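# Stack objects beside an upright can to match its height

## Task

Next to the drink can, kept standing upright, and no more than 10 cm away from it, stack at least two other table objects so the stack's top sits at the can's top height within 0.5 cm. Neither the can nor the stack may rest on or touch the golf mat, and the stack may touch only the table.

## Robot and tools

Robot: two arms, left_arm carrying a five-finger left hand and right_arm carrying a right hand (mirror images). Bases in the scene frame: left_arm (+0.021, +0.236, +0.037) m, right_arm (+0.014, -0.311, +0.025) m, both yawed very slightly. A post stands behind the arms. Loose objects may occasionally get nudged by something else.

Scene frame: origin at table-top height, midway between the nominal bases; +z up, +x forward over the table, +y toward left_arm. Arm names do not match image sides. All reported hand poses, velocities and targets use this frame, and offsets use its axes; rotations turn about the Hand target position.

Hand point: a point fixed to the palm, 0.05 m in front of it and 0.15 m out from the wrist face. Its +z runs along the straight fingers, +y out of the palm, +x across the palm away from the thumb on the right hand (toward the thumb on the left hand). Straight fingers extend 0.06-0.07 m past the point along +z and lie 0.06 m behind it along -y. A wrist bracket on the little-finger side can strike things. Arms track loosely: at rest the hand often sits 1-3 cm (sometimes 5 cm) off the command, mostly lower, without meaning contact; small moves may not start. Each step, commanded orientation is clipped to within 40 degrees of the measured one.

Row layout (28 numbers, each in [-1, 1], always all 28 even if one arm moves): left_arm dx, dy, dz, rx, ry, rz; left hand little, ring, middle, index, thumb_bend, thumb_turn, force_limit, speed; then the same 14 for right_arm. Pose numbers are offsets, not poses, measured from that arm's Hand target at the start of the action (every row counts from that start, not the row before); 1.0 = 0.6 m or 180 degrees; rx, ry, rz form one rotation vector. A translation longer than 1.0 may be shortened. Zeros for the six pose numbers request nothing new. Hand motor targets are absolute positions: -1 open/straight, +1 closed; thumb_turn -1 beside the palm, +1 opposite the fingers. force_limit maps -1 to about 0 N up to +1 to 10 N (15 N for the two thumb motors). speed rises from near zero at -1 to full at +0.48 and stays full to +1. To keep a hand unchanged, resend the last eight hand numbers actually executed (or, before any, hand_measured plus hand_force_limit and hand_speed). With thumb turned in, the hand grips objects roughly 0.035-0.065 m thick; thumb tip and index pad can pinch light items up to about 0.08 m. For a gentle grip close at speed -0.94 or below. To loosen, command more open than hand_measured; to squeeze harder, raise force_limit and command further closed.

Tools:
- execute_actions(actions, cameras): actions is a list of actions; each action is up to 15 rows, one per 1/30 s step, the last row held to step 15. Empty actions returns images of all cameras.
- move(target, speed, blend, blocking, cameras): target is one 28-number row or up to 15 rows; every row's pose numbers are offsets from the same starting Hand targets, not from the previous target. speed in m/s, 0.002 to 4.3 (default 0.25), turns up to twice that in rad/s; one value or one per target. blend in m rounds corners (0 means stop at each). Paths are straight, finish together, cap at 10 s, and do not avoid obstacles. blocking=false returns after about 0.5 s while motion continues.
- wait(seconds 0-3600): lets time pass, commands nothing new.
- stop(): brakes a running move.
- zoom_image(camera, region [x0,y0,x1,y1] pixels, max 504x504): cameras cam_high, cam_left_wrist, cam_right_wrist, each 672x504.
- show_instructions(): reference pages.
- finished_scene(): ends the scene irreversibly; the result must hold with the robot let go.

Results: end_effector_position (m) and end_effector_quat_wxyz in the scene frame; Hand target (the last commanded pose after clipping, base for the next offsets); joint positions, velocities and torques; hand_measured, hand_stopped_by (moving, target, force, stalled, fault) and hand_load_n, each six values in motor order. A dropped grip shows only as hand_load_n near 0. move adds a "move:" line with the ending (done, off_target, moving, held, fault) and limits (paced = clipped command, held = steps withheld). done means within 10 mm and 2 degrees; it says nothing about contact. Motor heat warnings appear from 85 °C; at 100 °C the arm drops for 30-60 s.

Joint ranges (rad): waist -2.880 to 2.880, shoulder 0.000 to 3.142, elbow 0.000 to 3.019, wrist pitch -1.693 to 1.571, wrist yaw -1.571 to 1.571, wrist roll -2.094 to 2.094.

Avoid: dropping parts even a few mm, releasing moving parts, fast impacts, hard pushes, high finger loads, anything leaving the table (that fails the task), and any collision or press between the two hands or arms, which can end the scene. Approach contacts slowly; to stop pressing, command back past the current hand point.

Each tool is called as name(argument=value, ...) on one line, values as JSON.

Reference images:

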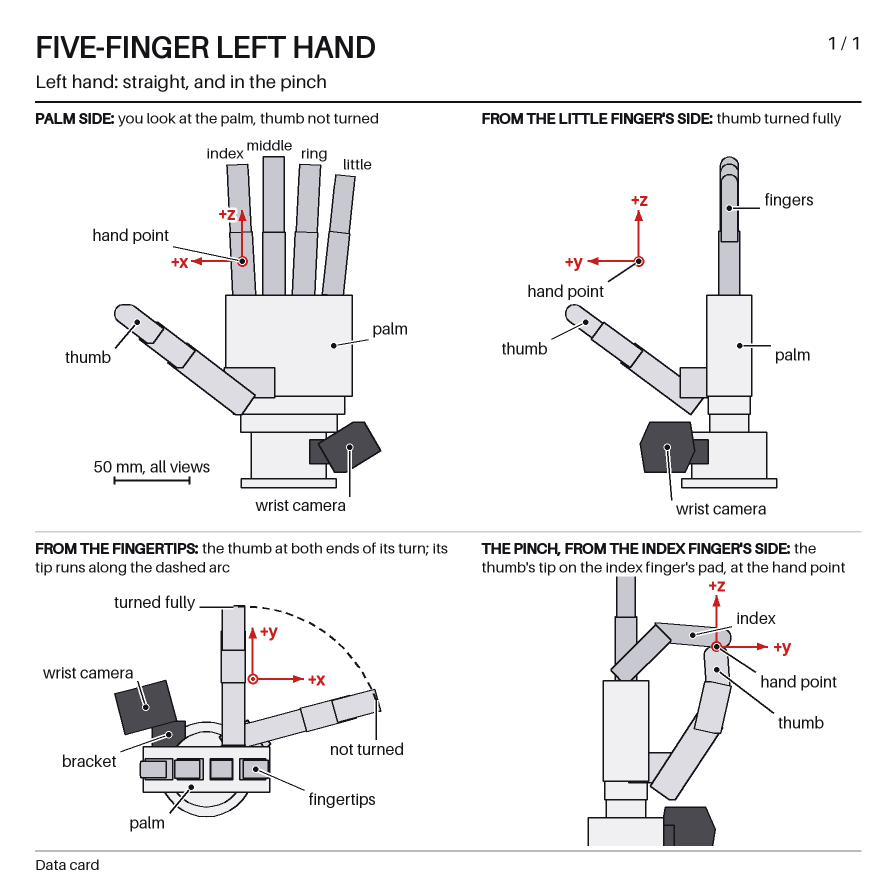

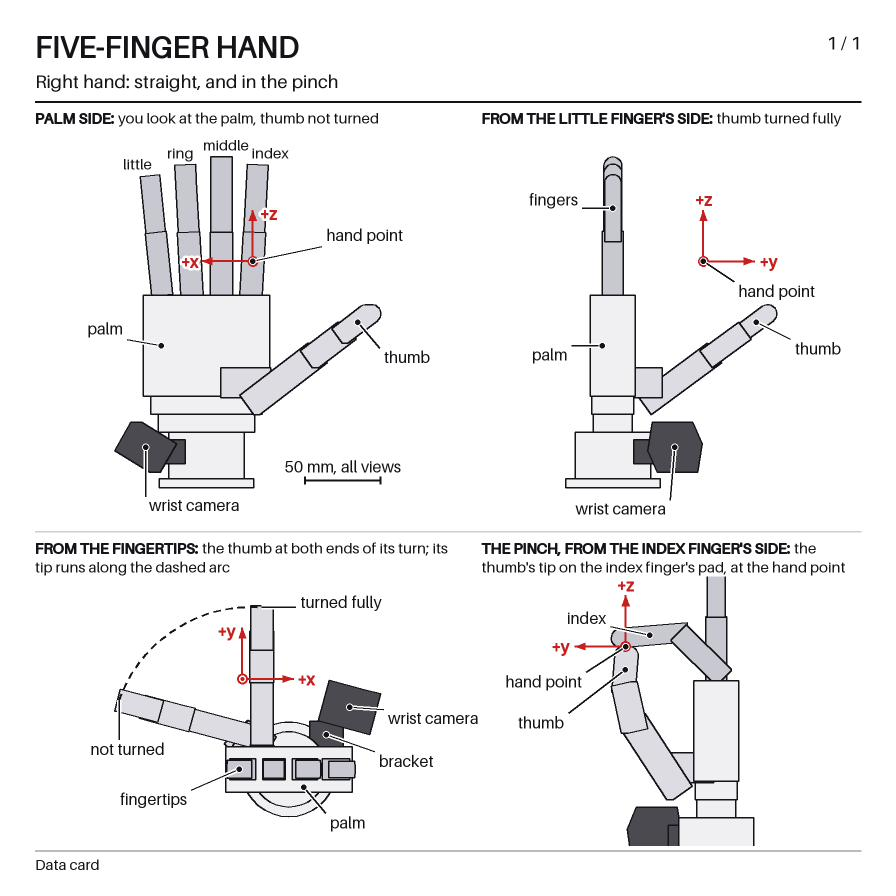

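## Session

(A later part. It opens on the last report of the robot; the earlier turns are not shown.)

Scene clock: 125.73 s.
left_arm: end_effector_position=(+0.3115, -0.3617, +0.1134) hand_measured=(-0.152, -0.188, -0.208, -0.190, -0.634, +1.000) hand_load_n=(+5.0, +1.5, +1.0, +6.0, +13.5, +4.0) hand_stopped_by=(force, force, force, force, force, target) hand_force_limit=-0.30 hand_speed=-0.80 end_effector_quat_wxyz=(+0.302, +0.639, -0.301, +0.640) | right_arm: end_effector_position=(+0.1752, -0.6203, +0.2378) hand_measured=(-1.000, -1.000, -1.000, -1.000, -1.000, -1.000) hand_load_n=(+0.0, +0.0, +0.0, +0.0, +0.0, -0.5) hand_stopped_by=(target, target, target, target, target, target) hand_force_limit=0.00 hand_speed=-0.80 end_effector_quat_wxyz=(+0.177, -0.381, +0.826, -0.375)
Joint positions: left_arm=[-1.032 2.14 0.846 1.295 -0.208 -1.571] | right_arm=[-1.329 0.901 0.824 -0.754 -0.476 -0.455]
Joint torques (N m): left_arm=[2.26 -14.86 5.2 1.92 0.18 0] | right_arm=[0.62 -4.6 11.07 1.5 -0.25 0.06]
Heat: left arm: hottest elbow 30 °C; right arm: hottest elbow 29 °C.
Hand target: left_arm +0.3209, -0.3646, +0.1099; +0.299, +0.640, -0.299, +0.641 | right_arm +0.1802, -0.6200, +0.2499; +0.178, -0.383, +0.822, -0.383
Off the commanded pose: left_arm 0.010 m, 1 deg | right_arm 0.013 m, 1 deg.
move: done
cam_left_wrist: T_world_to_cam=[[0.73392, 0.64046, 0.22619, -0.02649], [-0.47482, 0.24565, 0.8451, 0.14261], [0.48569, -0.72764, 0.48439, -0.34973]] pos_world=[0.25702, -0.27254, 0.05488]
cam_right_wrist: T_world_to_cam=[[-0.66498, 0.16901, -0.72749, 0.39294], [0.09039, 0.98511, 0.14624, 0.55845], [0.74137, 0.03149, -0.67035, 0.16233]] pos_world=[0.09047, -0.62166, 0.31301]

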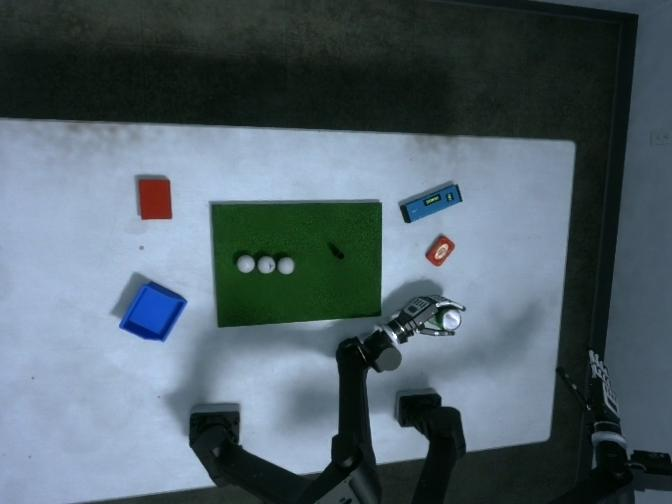

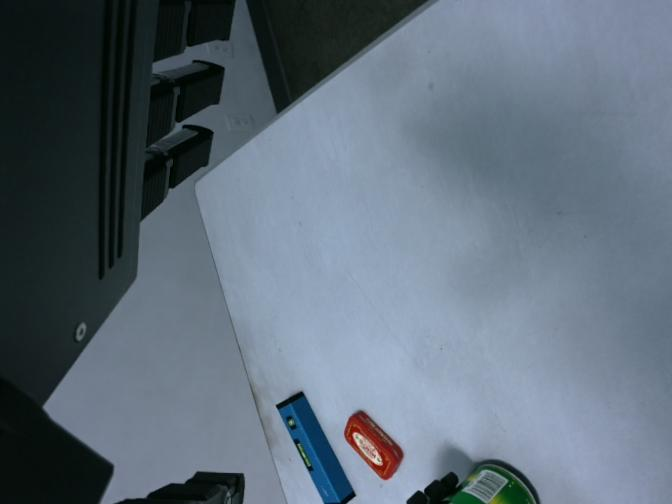

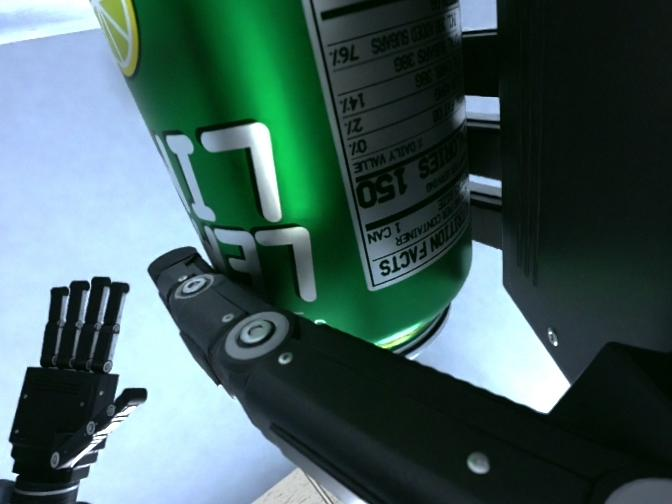

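move(target=[0,0,0.15,0,0,0,1,1,1,1,1,1,-0.3,-0.8,0,0,0,0,0,0,-1,-1,-1,-1,-1,-1,0,-0.8], speed=0.08, cameras=["all"])

Scene clock: 127.73 s.
left_arm: end_effector_position=(+0.3141, -0.3678, +0.1914) hand_measured=(-0.152, -0.188, -0.208, -0.188, -0.632, +1.000) hand_load_n=(+0.0, +0.0, +0.0, +0.0, +0.0, +0.0) hand_stopped_by=(force, force, force, force, force, target) hand_force_limit=-0.30 hand_speed=-0.80 end_effector_quat_wxyz=(+0.299, +0.641, -0.305, +0.637) | right_arm: end_effector_position=(+0.1752, -0.6203, +0.2378) hand_measured=(-1.000, -1.000, -1.000, -1.000, -1.000, -1.000) hand_load_n=(+0.0, +0.0, +0.0, -0.5, +0.0, +0.0) hand_stopped_by=(target, target, target, target, target, target) hand_force_limit=0.00 hand_speed=-0.80 end_effector_quat_wxyz=(+0.177, -0.381, +0.826, -0.375)
Joint positions: left_arm=[-1.032 1.917 0.835 1.074 -0.206 -1.567] | right_arm=[-1.329 0.901 0.824 -0.754 -0.476 -0.455]
Joint torques (N m): left_arm=[2.26 -16.62 5.19 1.94 0.08 -0.03] | right_arm=[0.67 -4.6 11.07 1.51 -0.24 0.06]
Heat: left arm: hottest elbow 30 °C; right arm: hottest elbow 29 °C.
Hand target: left_arm +0.3209, -0.3645, +0.1999; +0.299, +0.640, -0.299, +0.641 | right_arm +0.1802, -0.6200, +0.2499; +0.178, -0.383, +0.822, -0.383
Off the commanded pose: left_arm 0.011 m, 1 deg | right_arm 0.013 m, 1 deg.
move: off_target (left_arm)
cam_left_wrist: T_world_to_cam=[[0.73539, 0.63649, 0.23255, -0.04534], [-0.47346, 0.23709, 0.8483, 0.07516], [0.4848, -0.73394, 0.47571, -0.39355]] pos_world=[0.25972, -0.27781, 0.134]
cam_right_wrist: T_world_to_cam=[[-0.66498, 0.16901, -0.72749, 0.39294], [0.09039, 0.98511, 0.14624, 0.55845], [0.74137, 0.03149, -0.67035, 0.16233]] pos_world=[0.09047, -0.62166, 0.31301]

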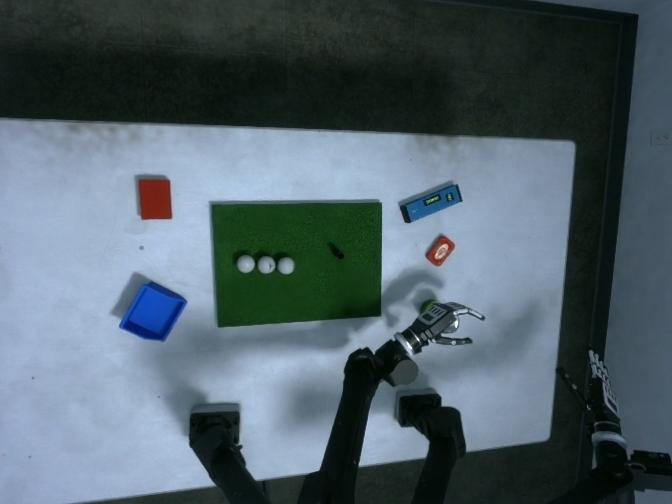

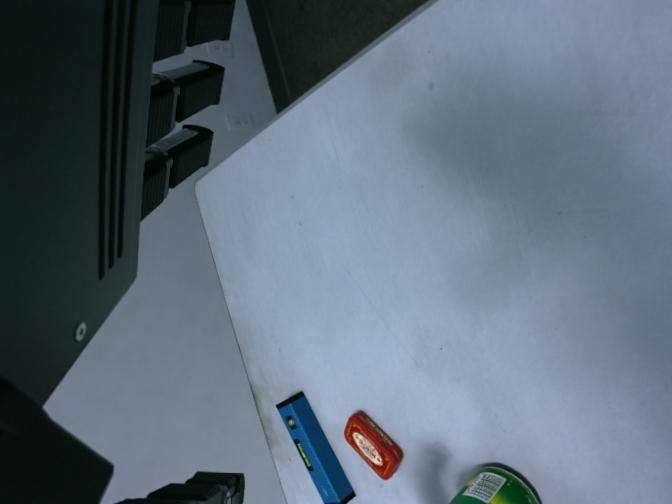

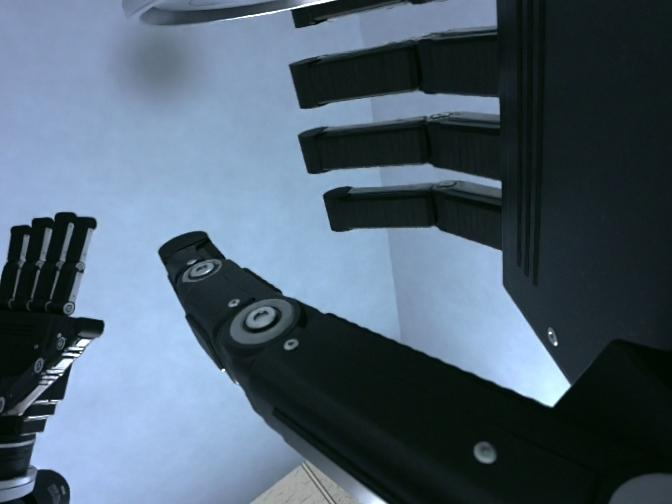

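move(target=[0,0,0,0,0,0,-1,-1,-1,-1,-1,1,0,-0.3,0,0,0,0,0,0,-1,-1,-1,-1,-1,-1,0,-0.8], cameras=["all"])

zoom_image(camera="cam_high", region=[370, 250, 500, 390])

Scene clock: 129.07 s.
left_arm: end_effector_position=(+0.3141, -0.3678, +0.1914) hand_measured=(-1.000, -1.000, -1.000, -1.000, -1.000, +1.000) hand_load_n=(+0.0, +0.0, +0.0, +0.0, +0.0, -0.5) hand_stopped_by=(target, target, target, target, target, target) hand_force_limit=0.00 hand_speed=-0.30 end_effector_quat_wxyz=(+0.299, +0.641, -0.305, +0.637) | right_arm: end_effector_position=(+0.1752, -0.6203, +0.2378) hand_measured=(-1.000, -1.000, -1.000, -1.000, -1.000, -1.000) hand_load_n=(+0.0, +0.0, +0.0, +0.0, +0.0, +0.0) hand_stopped_by=(target, target, target, target, target, target) hand_force_limit=0.00 hand_speed=-0.80 end_effector_quat_wxyz=(+0.177, -0.381, +0.826, -0.375)
Joint positions: left_arm=[-1.032 1.917 0.835 1.074 -0.206 -1.567] | right_arm=[-1.329 0.901 0.824 -0.754 -0.476 -0.455]
Joint torques (N m): left_arm=[2.26 -16.62 5.2 1.92 0.08 -0.02] | right_arm=[0.67 -4.6 11.07 1.51 -0.25 0.05]
Heat: left arm: hottest elbow 30 °C; right arm: hottest elbow 29 °C.
Hand target: left_arm +0.3209, -0.3645, +0.1999; +0.299, +0.640, -0.299, +0.641 | right_arm +0.1802, -0.6200, +0.2499; +0.178, -0.383, +0.822, -0.383
Off the commanded pose: left_arm 0.011 m, 1 deg | right_arm 0.013 m, 1 deg.
move: done
cam_left_wrist: T_world_to_cam=[[0.73539, 0.63649, 0.23255, -0.04534], [-0.47346, 0.23709, 0.8483, 0.07516], [0.4848, -0.73394, 0.47571, -0.39355]] pos_world=[0.25972, -0.27781, 0.134]
cam_right_wrist: T_world_to_cam=[[-0.66498, 0.16901, -0.72749, 0.39294], [0.09039, 0.98511, 0.14624, 0.55845], [0.74137, 0.03149, -0.67035, 0.16233]] pos_world=[0.09047, -0.62166, 0.31301]

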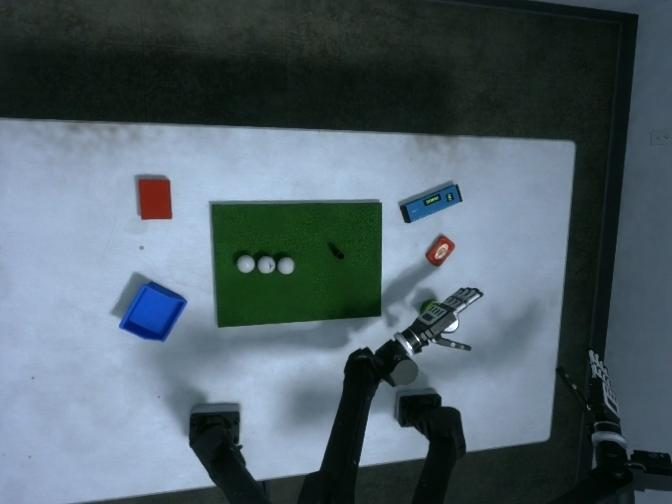

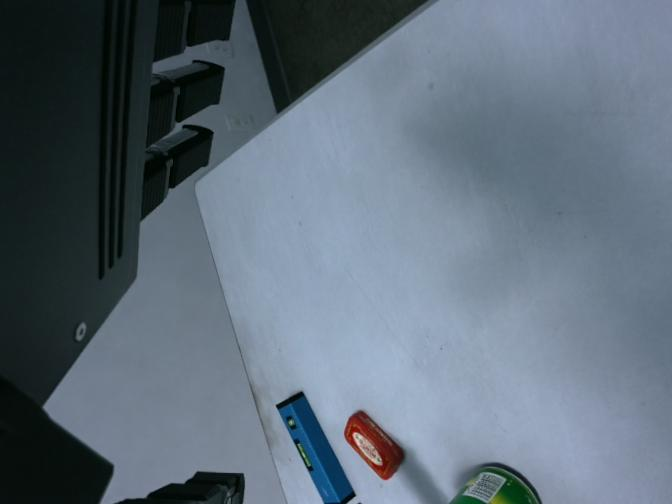

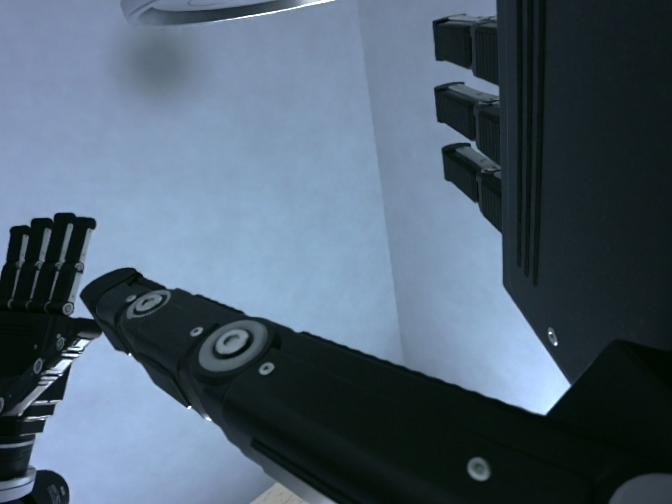

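Scaled by 3.600.

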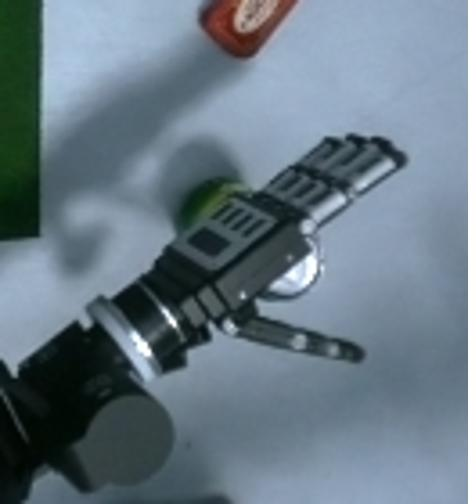

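move(target=[[-0.005,0.013,0,0,0,0,-1,-1,-1,-1,-1,1,0,-0.3,0,0,0,0,0,0,-1,-1,-1,-1,-1,-1,0,-0.8],[-0.005,0.013,-0.158,0,0,0,-1,-1,-1,-1,-1,1,0,-0.3,0,0,0,0,0,0,-1,-1,-1,-1,-1,-1,0,-0.8]], speed=0.08, cameras=["cam_high", "cam_right_wrist"])

zoom_image(camera="cam_high", region=[370, 250, 500, 390])

Scene clock: 137.00 s.
left_arm: end_effector_position=(+0.3071, -0.3544, +0.0959) hand_measured=(-1.000, -1.000, -1.000, -1.000, -1.000, +1.000) hand_load_n=(+0.0, +0.0, +0.0, +0.0, +0.0, -0.5) hand_stopped_by=(target, target, target, target, target, target) hand_force_limit=0.00 hand_speed=-0.30 end_effector_quat_wxyz=(+0.294, +0.648, -0.311, +0.630) | right_arm: end_effector_position=(+0.1752, -0.6203, +0.2378) hand_measured=(-1.000, -1.000, -1.000, -1.000, -1.000, -1.000) hand_load_n=(+0.0, +0.0, +0.0, +0.0, +0.0, +0.0) hand_stopped_by=(target, target, target, target, target, target) hand_force_limit=0.00 hand_speed=-0.80 end_effector_quat_wxyz=(+0.177, -0.381, +0.826, -0.375)
Joint positions: left_arm=[-1.032 2.154 0.824 1.295 -0.206 -1.567] | right_arm=[-1.329 0.901 0.824 -0.754 -0.476 -0.455]
Joint torques (N m): left_arm=[2.43 -15.27 5 3.08 0.18 -0.02] | right_arm=[0.73 -4.66 11.07 1.5 -0.25 0.06]
Heat: left arm: hottest elbow 29 °C; right arm: hottest elbow 30 °C.
Hand target: left_arm +0.3179, -0.3567, +0.1051; +0.299, +0.641, -0.299, +0.641 | right_arm +0.1802, -0.6200, +0.2499; +0.178, -0.383, +0.822, -0.383
Off the commanded pose: left_arm 0.014 m, 2 deg | right_arm 0.013 m, 1 deg.
move: off_target (left_arm)
cam_right_wrist: T_world_to_cam=[[-0.66498, 0.16901, -0.72749, 0.39294], [0.09039, 0.98511, 0.14624, 0.55845], [0.74137, 0.03149, -0.67035, 0.16233]] pos_world=[0.09047, -0.62166, 0.31301]

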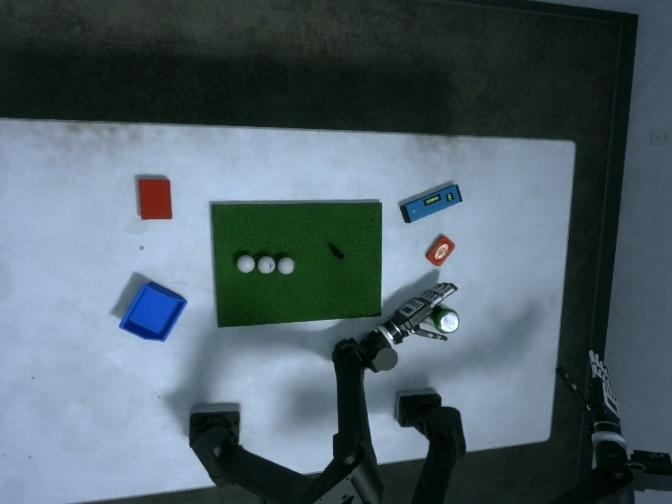

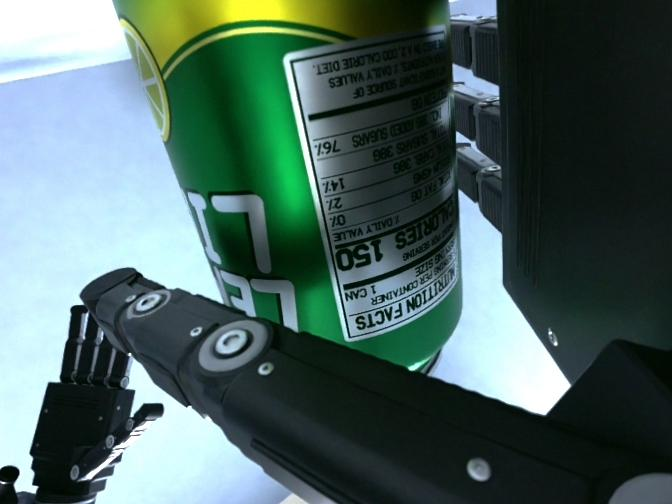

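Scaled by 3.600.

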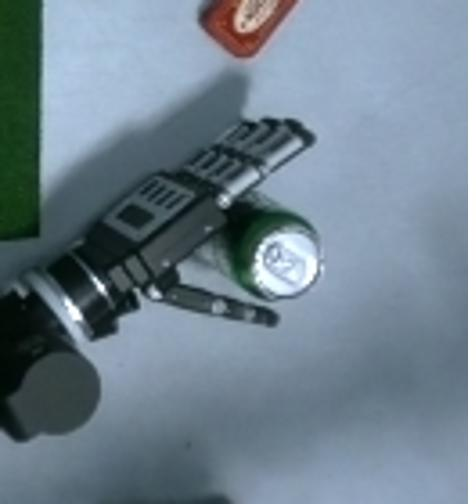

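move(target=[[-0.007,0.009,0.018,0,0,0,-1,-1,-1,-1,-1,1,0,-0.3,0,0,0,0,0,0,-1,-1,-1,-1,-1,-1,0,-0.8],[-0.007,0.009,0.018,0,0,0,1,1,1,1,1,1,0.6,-0.8,0,0,0,0,0,0,-1,-1,-1,-1,-1,-1,0,-0.8]], speed=0.08, cameras=["cam_high", "cam_right_wrist"])

zoom_image(camera="cam_high", region=[370, 250, 500, 390])

Scene clock: 140.73 s.
left_arm: end_effector_position=(+0.3070, -0.3545, +0.1001) hand_measured=(-0.096, -0.136, -0.152, -0.172, -0.610, +1.000) hand_load_n=(+7.5, +5.0, +6.0, +7.5, +26.0, +8.0) hand_stopped_by=(force, force, force, force, force, target) hand_force_limit=0.60 hand_speed=-0.80 end_effector_quat_wxyz=(+0.295, +0.647, -0.310, +0.632) | right_arm: end_effector_position=(+0.1752, -0.6203, +0.2378) hand_measured=(-1.000, -1.000, -1.000, -1.000, -1.000, -1.000) hand_load_n=(+0.0, +0.0, +0.0, +0.0, +0.0, +0.0) hand_stopped_by=(target, target, target, target, target, target) hand_force_limit=0.00 hand_speed=-0.80 end_effector_quat_wxyz=(+0.177, -0.381, +0.826, -0.375)
Joint positions: left_arm=[-1.032 2.146 0.822 1.295 -0.206 -1.567] | right_arm=[-1.329 0.901 0.824 -0.754 -0.476 -0.455]
Joint torques (N m): left_arm=[2.2 -17.79 3.12 2.66 0.05 -0.03] | right_arm=[0.67 -4.6 11.08 1.5 -0.24 0.06]
Heat: left arm: hottest elbow 29 °C; right arm: hottest elbow 30 °C.
Hand target: left_arm +0.3137, -0.3513, +0.1158; +0.299, +0.641, -0.299, +0.641 | right_arm +0.1802, -0.6200, +0.2499; +0.178, -0.383, +0.822, -0.383
Off the commanded pose: left_arm 0.017 m, 2 deg | right_arm 0.013 m, 1 deg.
move: off_target (left_arm); target 2's new numbers were sent with left_arm's hand 0.017 m and 2 deg from that target
cam_right_wrist: T_world_to_cam=[[-0.66498, 0.16901, -0.72749, 0.39294], [0.09039, 0.98511, 0.14624, 0.55845], [0.74137, 0.03149, -0.67035, 0.16233]] pos_world=[0.09047, -0.62166, 0.31301]

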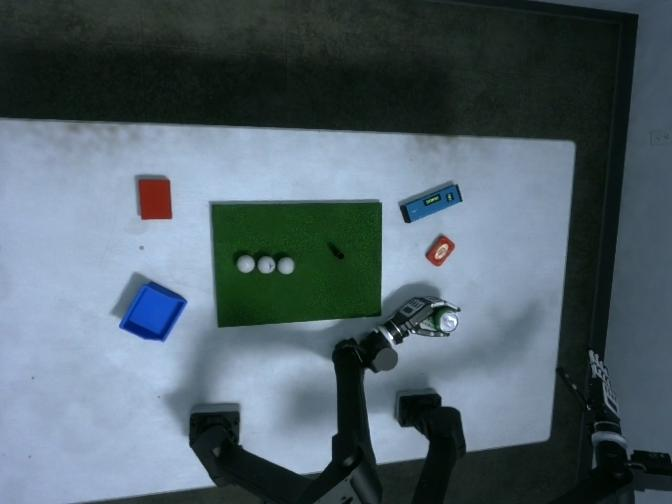

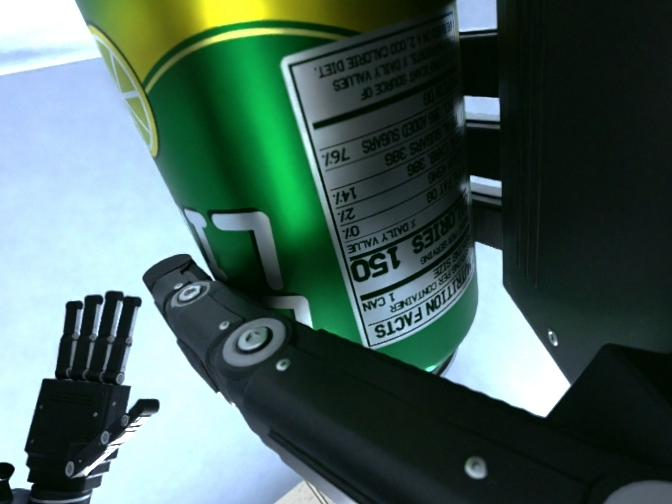

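Scaled by 3.600.

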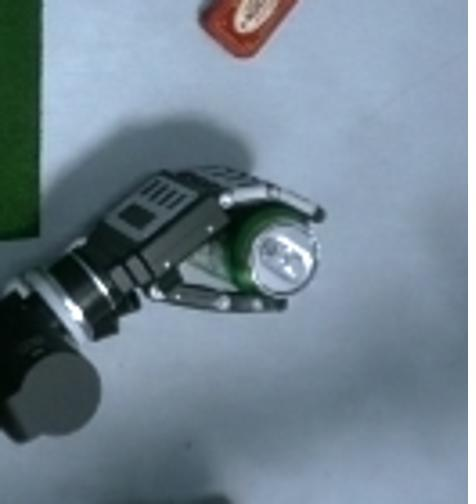

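move(target=[0,0,0.05,0,0,0,1,1,1,1,1,1,0.6,-0.8,0,0,0,0,0,0,-1,-1,-1,-1,-1,-1,0,-0.8], speed=0.05, cameras=["cam_high", "cam_left_wrist", "cam_right_wrist"])

Scene clock: 142.23 s.
left_arm: end_effector_position=(+0.3040, -0.3491, +0.1038) hand_measured=(-0.096, -0.136, -0.152, -0.172, -0.610, +1.000) hand_load_n=(+6.5, +4.5, +6.0, +8.5, +25.5, +6.0) hand_stopped_by=(force, force, force, force, force, target) hand_force_limit=0.60 hand_speed=-0.80 end_effector_quat_wxyz=(+0.282, +0.659, -0.322, +0.618) | right_arm: end_effector_position=(+0.1752, -0.6203, +0.2378) hand_measured=(-1.000, -1.000, -1.000, -1.000, -1.000, -1.000) hand_load_n=(+0.0, +0.0, +0.0, +0.0, +0.0, +0.0) hand_stopped_by=(target, target, target, target, target, target) hand_force_limit=0.00 hand_speed=-0.80 end_effector_quat_wxyz=(+0.177, -0.381, +0.826, -0.375)
Joint positions: left_arm=[-1.032 2.088 0.79 1.22 -0.206 -1.56] | right_arm=[-1.329 0.901 0.824 -0.754 -0.476 -0.455]
Joint torques (N m): left_arm=[2.2 -20.07 4.38 2.91 0.06 -0.09] | right_arm=[0.62 -4.6 11.07 1.5 -0.26 0.05]
Heat: left arm: hottest elbow 29 °C; right arm: hottest elbow 30 °C.
Hand target: left_arm +0.3137, -0.3514, +0.1459; +0.299, +0.640, -0.299, +0.641 | right_arm +0.1802, -0.6200, +0.2499; +0.178, -0.383, +0.822, -0.383
Off the commanded pose: left_arm 0.043 m, 5 deg | right_arm 0.013 m, 1 deg.
move: off_target (left_arm)
cam_left_wrist: T_world_to_cam=[[0.7423, 0.62008, 0.25397, -0.0395], [-0.45027, 0.1809, 0.87438, 0.11092], [0.49624, -0.7634, 0.41348, -0.3405]] pos_world=[0.24824, -0.2555, 0.05384]
cam_right_wrist: T_world_to_cam=[[-0.66498, 0.16901, -0.72749, 0.39294], [0.09039, 0.98511, 0.14624, 0.55845], [0.74137, 0.03149, -0.67035, 0.16233]] pos_world=[0.09047, -0.62166, 0.31301]

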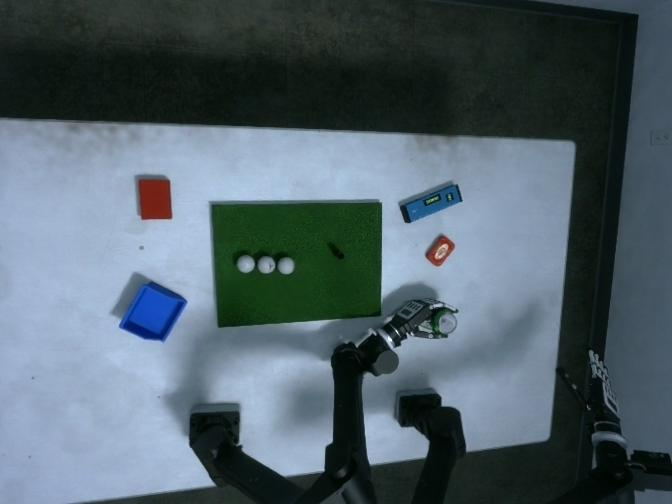

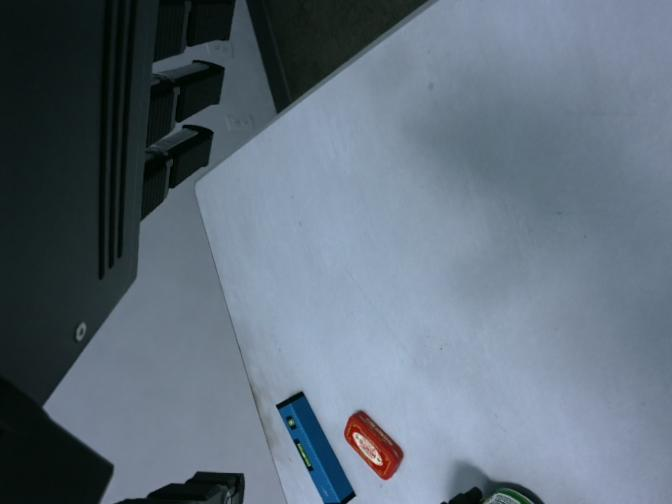

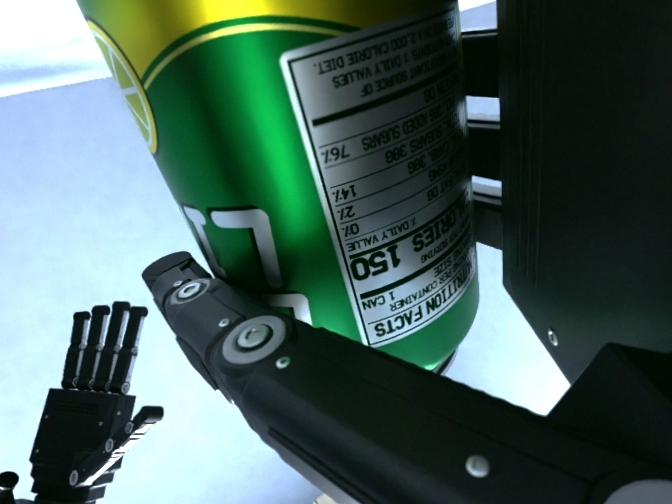

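move(target=[0,0,0.05,0,0,0,1,1,1,1,1,1,0.6,-0.8,0,0,0,0,0,0,-1,-1,-1,-1,-1,-1,0,-0.8], speed=0.05, cameras=["cam_high", "cam_right_wrist"])

zoom_image(camera="cam_high", region=[370, 250, 500, 390])

Scene clock: 143.80 s.
left_arm: end_effector_position=(+0.3048, -0.3506, +0.1360) hand_measured=(-0.096, -0.136, -0.152, -0.172, -0.610, +1.000) hand_load_n=(+6.5, +4.5, +6.5, +8.0, +25.5, +6.0) hand_stopped_by=(force, force, force, force, force, target) hand_force_limit=0.60 hand_speed=-0.80 end_effector_quat_wxyz=(+0.283, +0.658, -0.322, +0.620) | right_arm: end_effector_position=(+0.1752, -0.6203, +0.2378) hand_measured=(-1.000, -1.000, -1.000, -1.000, -1.000, -1.000) hand_load_n=(+0.0, +0.0, +0.0, +0.0, +0.0, +0.0) hand_stopped_by=(target, target, target, target, target, target) hand_force_limit=0.00 hand_speed=-0.80 end_effector_quat_wxyz=(+0.177, -0.381, +0.826, -0.375)
Joint positions: left_arm=[-1.032 1.995 0.781 1.141 -0.206 -1.56] | right_arm=[-1.329 0.901 0.824 -0.754 -0.476 -0.455]
Joint torques (N m): left_arm=[2.2 -19.25 5.03 2.91 0.06 -0.1] | right_arm=[0.67 -4.6 11.08 1.51 -0.25 0.06]
Heat: left arm: hottest elbow 29 °C; right arm: hottest elbow 30 °C.
Hand target: left_arm +0.3137, -0.3514, +0.1760; +0.299, +0.640, -0.299, +0.641 | right_arm +0.1802, -0.6200, +0.2499; +0.178, -0.383, +0.822, -0.383
Off the commanded pose: left_arm 0.041 m, 4 deg | right_arm 0.013 m, 1 deg.
move: off_target (left_arm)
cam_right_wrist: T_world_to_cam=[[-0.66498, 0.16901, -0.72749, 0.39294], [0.09039, 0.98511, 0.14624, 0.55845], [0.74137, 0.03149, -0.67035, 0.16233]] pos_world=[0.09047, -0.62166, 0.31301]

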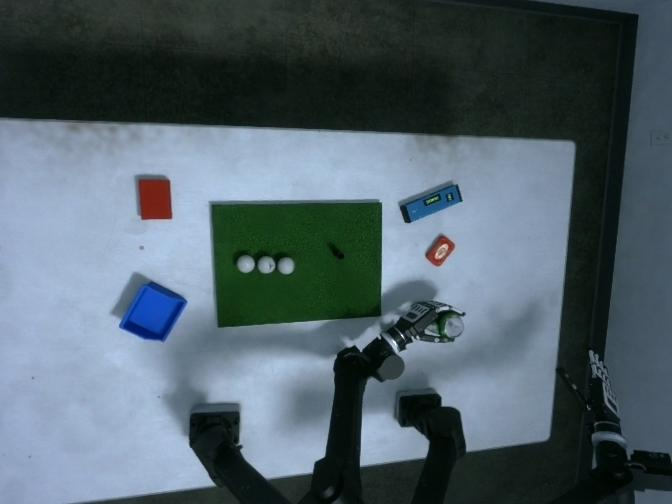

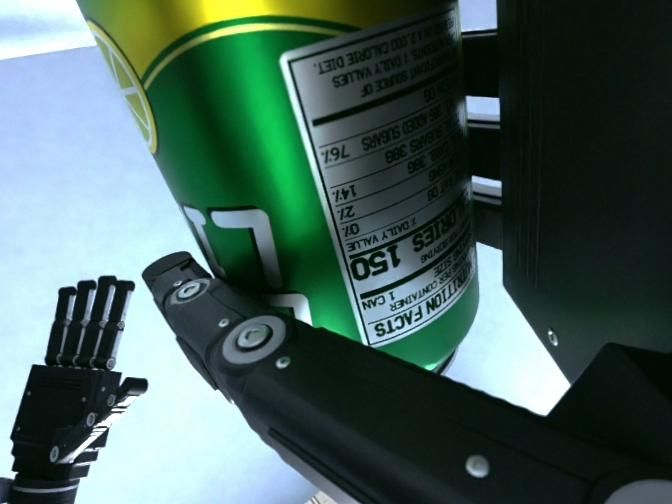

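Scaled by 3.600.

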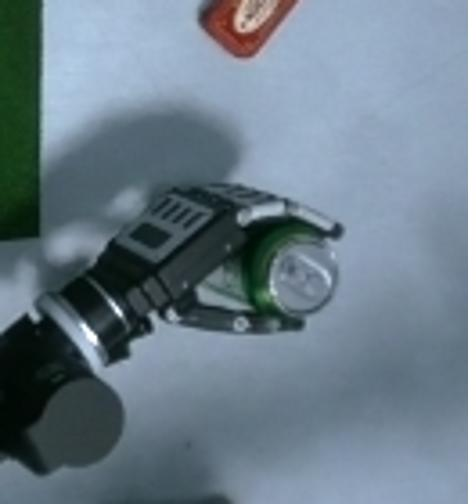

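move(target=[[0,0,0.18,0,0,0,1,1,1,1,1,1,0.6,-0.8,0,0,0,0,0,0,-1,-1,-1,-1,-1,-1,0,-0.8],[0.227,0.586,0.18,0,0,0.194,1,1,1,1,1,1,0.6,-0.8,0,0,0,0,0,0,-1,-1,-1,-1,-1,-1,0,-0.8]], speed=[0.08,0.15], blend=[0.02,0], cameras=["cam_high", "cam_right_wrist"])

Scene clock: 150.37 s.
left_arm: end_effector_position=(+0.4460, -0.0035, +0.2485) hand_measured=(-0.096, -0.136, -0.152, -0.172, -0.610, +1.000) hand_load_n=(+7.0, +5.0, +6.5, +8.0, +25.5, +6.0) hand_stopped_by=(force, force, force, force, force, target) hand_force_limit=0.60 hand_speed=-0.80 end_effector_quat_wxyz=(+0.081, +0.727, -0.110, +0.673) | right_arm: end_effector_position=(+0.1752, -0.6203, +0.2378) hand_measured=(-1.000, -1.000, -1.000, -1.000, -1.000, -1.000) hand_load_n=(+0.0, +0.0, +0.0, +0.0, +0.0, +0.0) hand_stopped_by=(target, target, target, target, target, target) hand_force_limit=0.00 hand_speed=-0.80 end_effector_quat_wxyz=(+0.177, -0.381, +0.826, -0.375)
Joint positions: left_arm=[-0.41 1.295 0.354 0.858 -0.196 -1.557] | right_arm=[-1.329 0.901 0.824 -0.754 -0.476 -0.455]
Joint torques (N m): left_arm=[2.2 -9.41 7.54 3.43 0.17 -0.11] | right_arm=[0.67 -4.72 11.07 1.48 -0.25 0.06]
Heat: left arm: hottest elbow 29 °C; right arm: hottest elbow 30 °C.
Hand target: left_arm +0.4500, +0.0001, +0.2840; +0.092, +0.701, -0.093, +0.701 | right_arm +0.1802, -0.6200, +0.2499; +0.178, -0.383, +0.822, -0.383
Off the commanded pose: left_arm 0.036 m, 5 deg | right_arm 0.013 m, 1 deg.
move: off_target (left_arm)
cam_right_wrist: T_world_to_cam=[[-0.66498, 0.16901, -0.72749, 0.39294], [0.09039, 0.98511, 0.14624, 0.55845], [0.74137, 0.03149, -0.67035, 0.16233]] pos_world=[0.09047, -0.62166, 0.31301]

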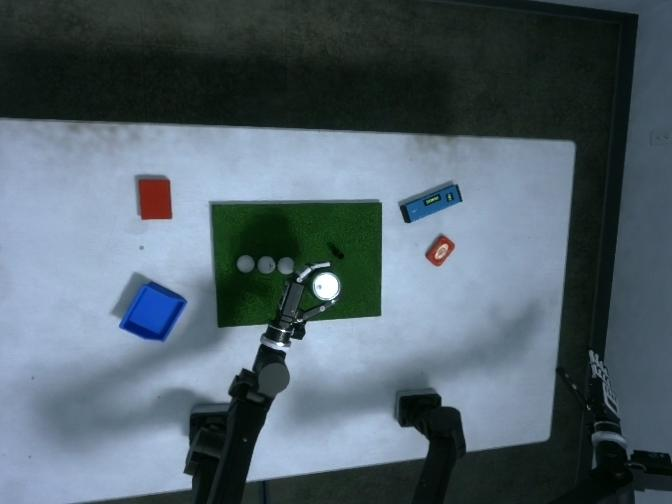

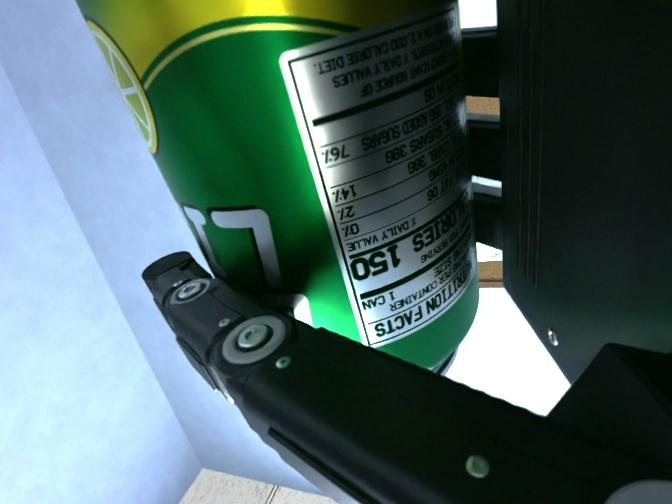

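move(target=[-0.06,0.82,0,0,0,0.194,1,1,1,1,1,1,0.6,-0.8,0,0,0,0,0,0,-1,-1,-1,-1,-1,-1,0,-0.8], speed=0.15, cameras=["cam_high", "cam_right_wrist"])

zoom_image(camera="cam_high", region=[60, 200, 200, 360])

Scene clock: 154.60 s.
left_arm: end_effector_position=(+0.4063, +0.4761, +0.2483) hand_measured=(-0.096, -0.136, -0.152, -0.172, -0.610, +1.000) hand_load_n=(+3.0, +3.0, +7.0, +9.5, +23.0, +0.0) hand_stopped_by=(force, force, force, force, force, target) hand_force_limit=0.60 hand_speed=-0.80 end_effector_quat_wxyz=(-0.101, +0.724, +0.137, +0.669) | right_arm: end_effector_position=(+0.1752, -0.6203, +0.2378) hand_measured=(-1.000, -1.000, -1.000, -1.000, -1.000, -1.000) hand_load_n=(+0.0, -0.5, +0.0, +0.0, +0.0, +0.0) hand_stopped_by=(target, target, target, target, target, target) hand_force_limit=0.00 hand_speed=-0.80 end_effector_quat_wxyz=(+0.177, -0.381, +0.826, -0.375)
Joint positions: left_arm=[0.967 1.333 0.378 0.853 0.569 -1.553] | right_arm=[-1.329 0.901 0.824 -0.754 -0.476 -0.455]
Joint torques (N m): left_arm=[2.08 -6.95 10.11 3.71 0.31 -0.14] | right_arm=[0.62 -4.6 11.07 1.51 -0.25 0.06]
Heat: left arm: hottest elbow 29 °C; right arm: hottest elbow 30 °C.
Hand target: left_arm +0.4139, +0.4920, +0.2839; -0.122, +0.697, +0.121, +0.697 | right_arm +0.1802, -0.6200, +0.2499; +0.178, -0.383, +0.822, -0.383
Off the commanded pose: left_arm 0.040 m, 5 deg | right_arm 0.013 m, 1 deg.
move: off_target (left_arm)
cam_right_wrist: T_world_to_cam=[[-0.66498, 0.16901, -0.72749, 0.39294], [0.09039, 0.98511, 0.14624, 0.55845], [0.74137, 0.03149, -0.67035, 0.16233]] pos_world=[0.09047, -0.62166, 0.31301]

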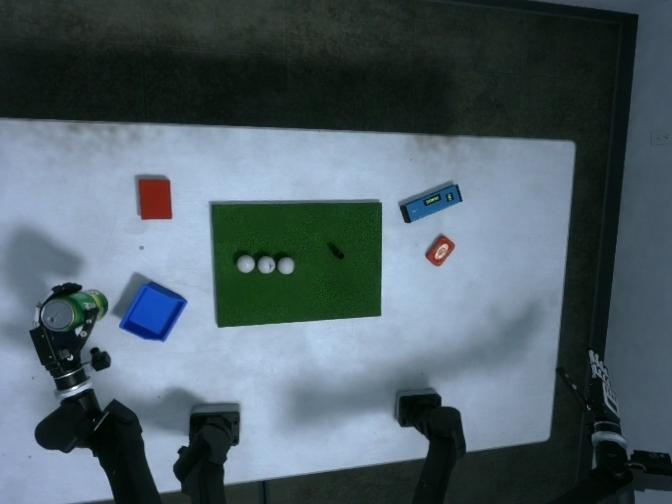

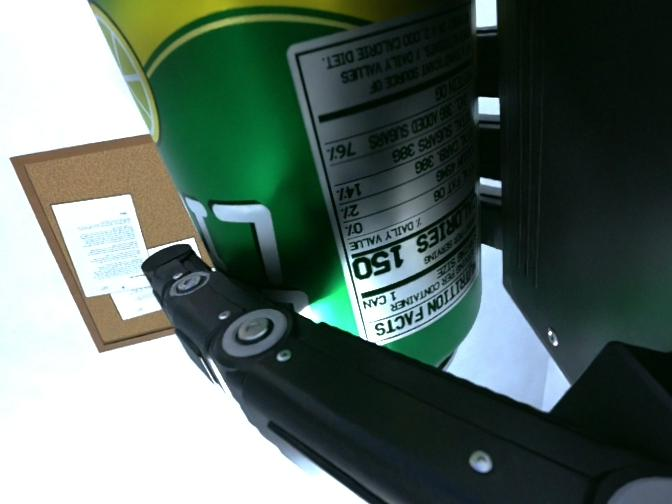

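Scaled by 3.150.

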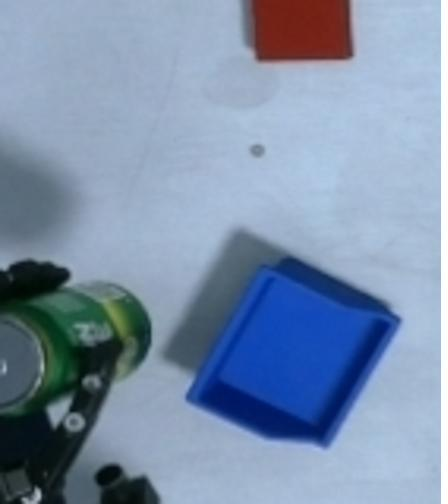

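move(target=[[0.021,0.05,0,0.0092,-0.0262,0,1,1,1,1,1,1,0.6,-0.8,0,0,0,0,0,0,-1,-1,-1,-1,-1,-1,0,-0.8],[0.021,0.05,-0.2,0.0092,-0.0262,0,1,1,1,1,1,1,0.6,-0.8,0,0,0,0,0,0,-1,-1,-1,-1,-1,-1,0,-0.8]], speed=0.1, cameras=["cam_high", "cam_right_wrist"])

zoom_image(camera="cam_high", region=[60, 200, 200, 360])

Scene clock: 158.77 s.
left_arm: end_effector_position=(+0.4260, +0.5099, +0.1416) hand_measured=(-0.096, -0.136, -0.152, -0.172, -0.610, +1.000) hand_load_n=(+3.0, +2.5, +7.0, +9.0, +23.0, +0.0) hand_stopped_by=(force, force, force, force, force, target) hand_force_limit=0.60 hand_speed=-0.80 end_effector_quat_wxyz=(-0.111, +0.693, +0.124, +0.702) | right_arm: end_effector_position=(+0.1752, -0.6203, +0.2378) hand_measured=(-1.000, -1.000, -1.000, -1.000, -1.000, -1.000) hand_load_n=(+0.0, +0.0, +0.0, +0.0, +0.0, +0.0) hand_stopped_by=(target, target, target, target, target, target) hand_force_limit=0.00 hand_speed=-0.80 end_effector_quat_wxyz=(+0.177, -0.381, +0.826, -0.375)
Joint positions: left_arm=[0.982 1.978 0.476 1.514 0.59 -1.597] | right_arm=[-1.329 0.901 0.824 -0.754 -0.476 -0.455]
Joint torques (N m): left_arm=[2.49 -12.75 3.82 3.67 0.17 -0.22] | right_arm=[0.5 -4.54 11.07 1.5 -0.25 0.06]
Motor temperatures (°C): left_arm=[23 25 29 24 22 26] | right_arm=[25 24 31 23 22 23]
Heat: left arm: hottest elbow 29 °C; right arm: hottest elbow 31 °C.
Hand target: left_arm +0.4265, +0.5221, +0.1639; -0.127, +0.665, +0.116, +0.726 | right_arm +0.1802, -0.6200, +0.2499; +0.178, -0.383, +0.822, -0.383
Off the commanded pose: left_arm 0.025 m, 5 deg | right_arm 0.013 m, 1 deg.
joint sent to its limit (left arm) — joint 4 (wrist pitch), upper limit. The joint targets still meet the commanded pose.
move: off_target (left_arm)
cam_right_wrist: T_world_to_cam=[[-0.66498, 0.16901, -0.72749, 0.39294], [0.09039, 0.98511, 0.14624, 0.55845], [0.74137, 0.03149, -0.67035, 0.16233]] pos_world=[0.09047, -0.62166, 0.31301]

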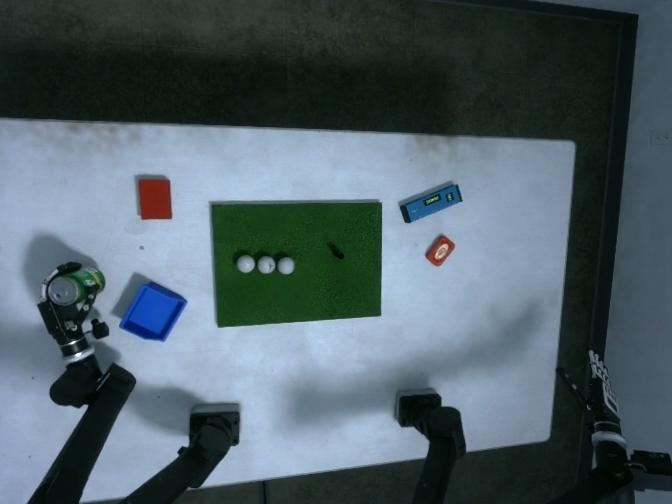

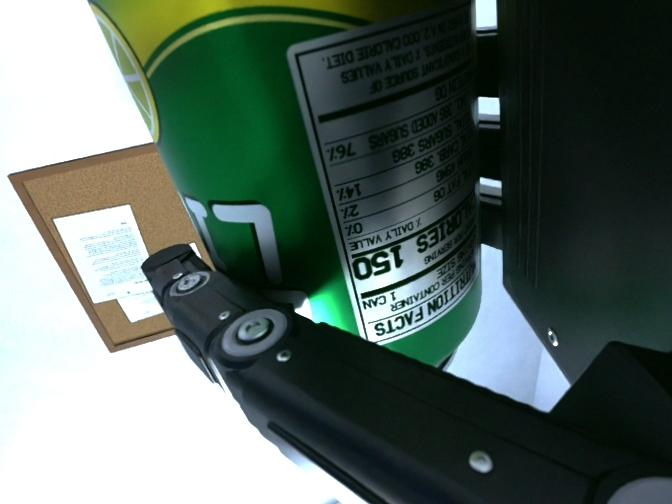

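Scaled by 3.150.

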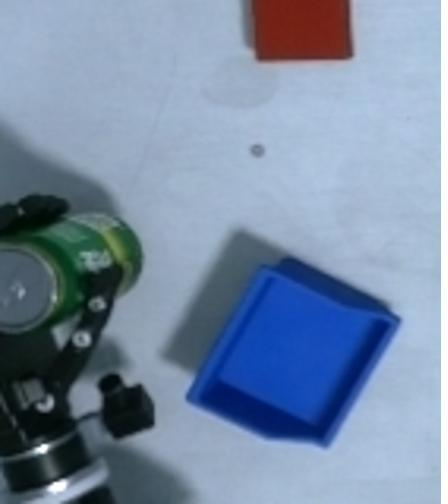

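move(target=[[-0.022,-0.007,0,-0.0037,0.0105,0,1,1,1,1,1,1,0.6,-0.8,0,0,0,0,0,0,-1,-1,-1,-1,-1,-1,0,-0.8],[-0.022,-0.007,-0.055,-0.0037,0.0105,0,1,1,1,1,1,1,0.6,-0.8,0,0,0,0,0,0,-1,-1,-1,-1,-1,-1,0,-0.8]], speed=0.04, cameras=["cam_high", "cam_right_wrist"])

zoom_image(camera="cam_high", region=[40, 240, 200, 360])

Scene clock: 162.07 s.
left_arm: end_effector_position=(+0.4145, +0.5069, +0.1160) hand_measured=(-0.096, -0.136, -0.152, -0.172, -0.610, +1.000) hand_load_n=(+3.0, +2.5, +7.0, +9.5, +23.5, +0.0) hand_stopped_by=(force, force, force, force, force, target) hand_force_limit=0.60 hand_speed=-0.80 end_effector_quat_wxyz=(-0.104, +0.710, +0.125, +0.685) | right_arm: end_effector_position=(+0.1752, -0.6203, +0.2378) hand_measured=(-1.000, -1.000, -1.000, -1.000, -1.000, -1.000) hand_load_n=(+0.0, +0.0, +0.0, +0.0, +0.0, +0.0) hand_stopped_by=(target, target, target, target, target, target) hand_force_limit=0.00 hand_speed=-0.80 end_effector_quat_wxyz=(+0.177, -0.381, +0.826, -0.375)
Joint positions: left_arm=[1.01 2.027 0.462 1.515 0.627 -1.565] | right_arm=[-1.329 0.901 0.824 -0.754 -0.476 -0.455]
Joint torques (N m): left_arm=[2.67 -12.1 2.76 3.6 0.26 -0.09] | right_arm=[0.67 -4.6 11.07 1.51 -0.25 0.06]
Heat: left arm: hottest elbow 29 °C; right arm: hottest elbow 31 °C.
Hand target: left_arm +0.4133, +0.5180, +0.1310; -0.125, +0.678, +0.118, +0.715 | right_arm +0.1802, -0.6200, +0.2499; +0.178, -0.383, +0.822, -0.383
Off the commanded pose: left_arm 0.019 m, 6 deg | right_arm 0.013 m, 1 deg.
joint sent to its limit (left arm) — joint 4 (wrist pitch), upper limit. The joint targets still meet the commanded pose.
move: off_target (left_arm)
cam_right_wrist: T_world_to_cam=[[-0.66498, 0.16901, -0.72749, 0.39294], [0.09039, 0.98511, 0.14624, 0.55845], [0.74137, 0.03149, -0.67035, 0.16233]] pos_world=[0.09047, -0.62166, 0.31301]

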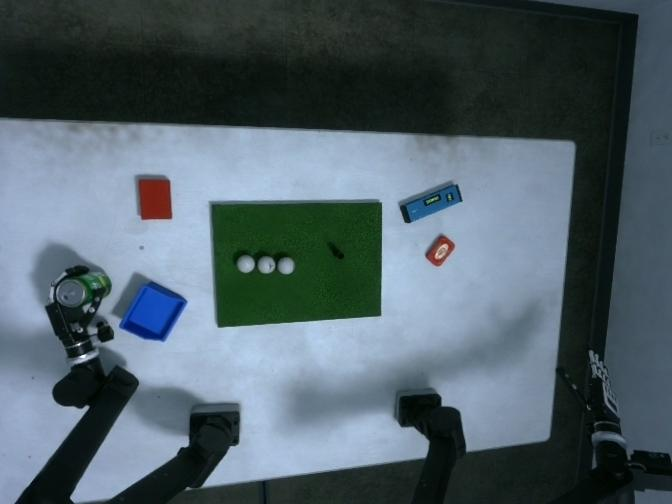

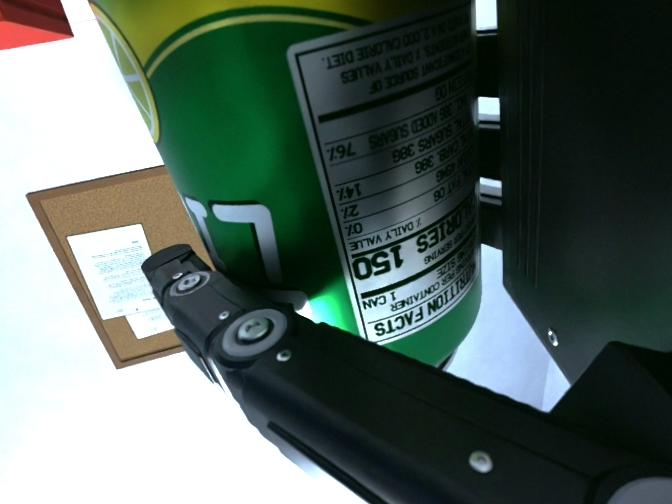

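Scaled by 3.150.

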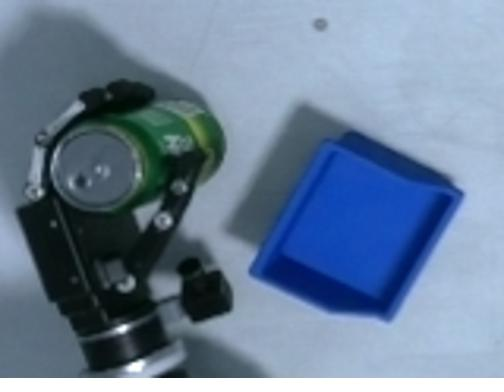

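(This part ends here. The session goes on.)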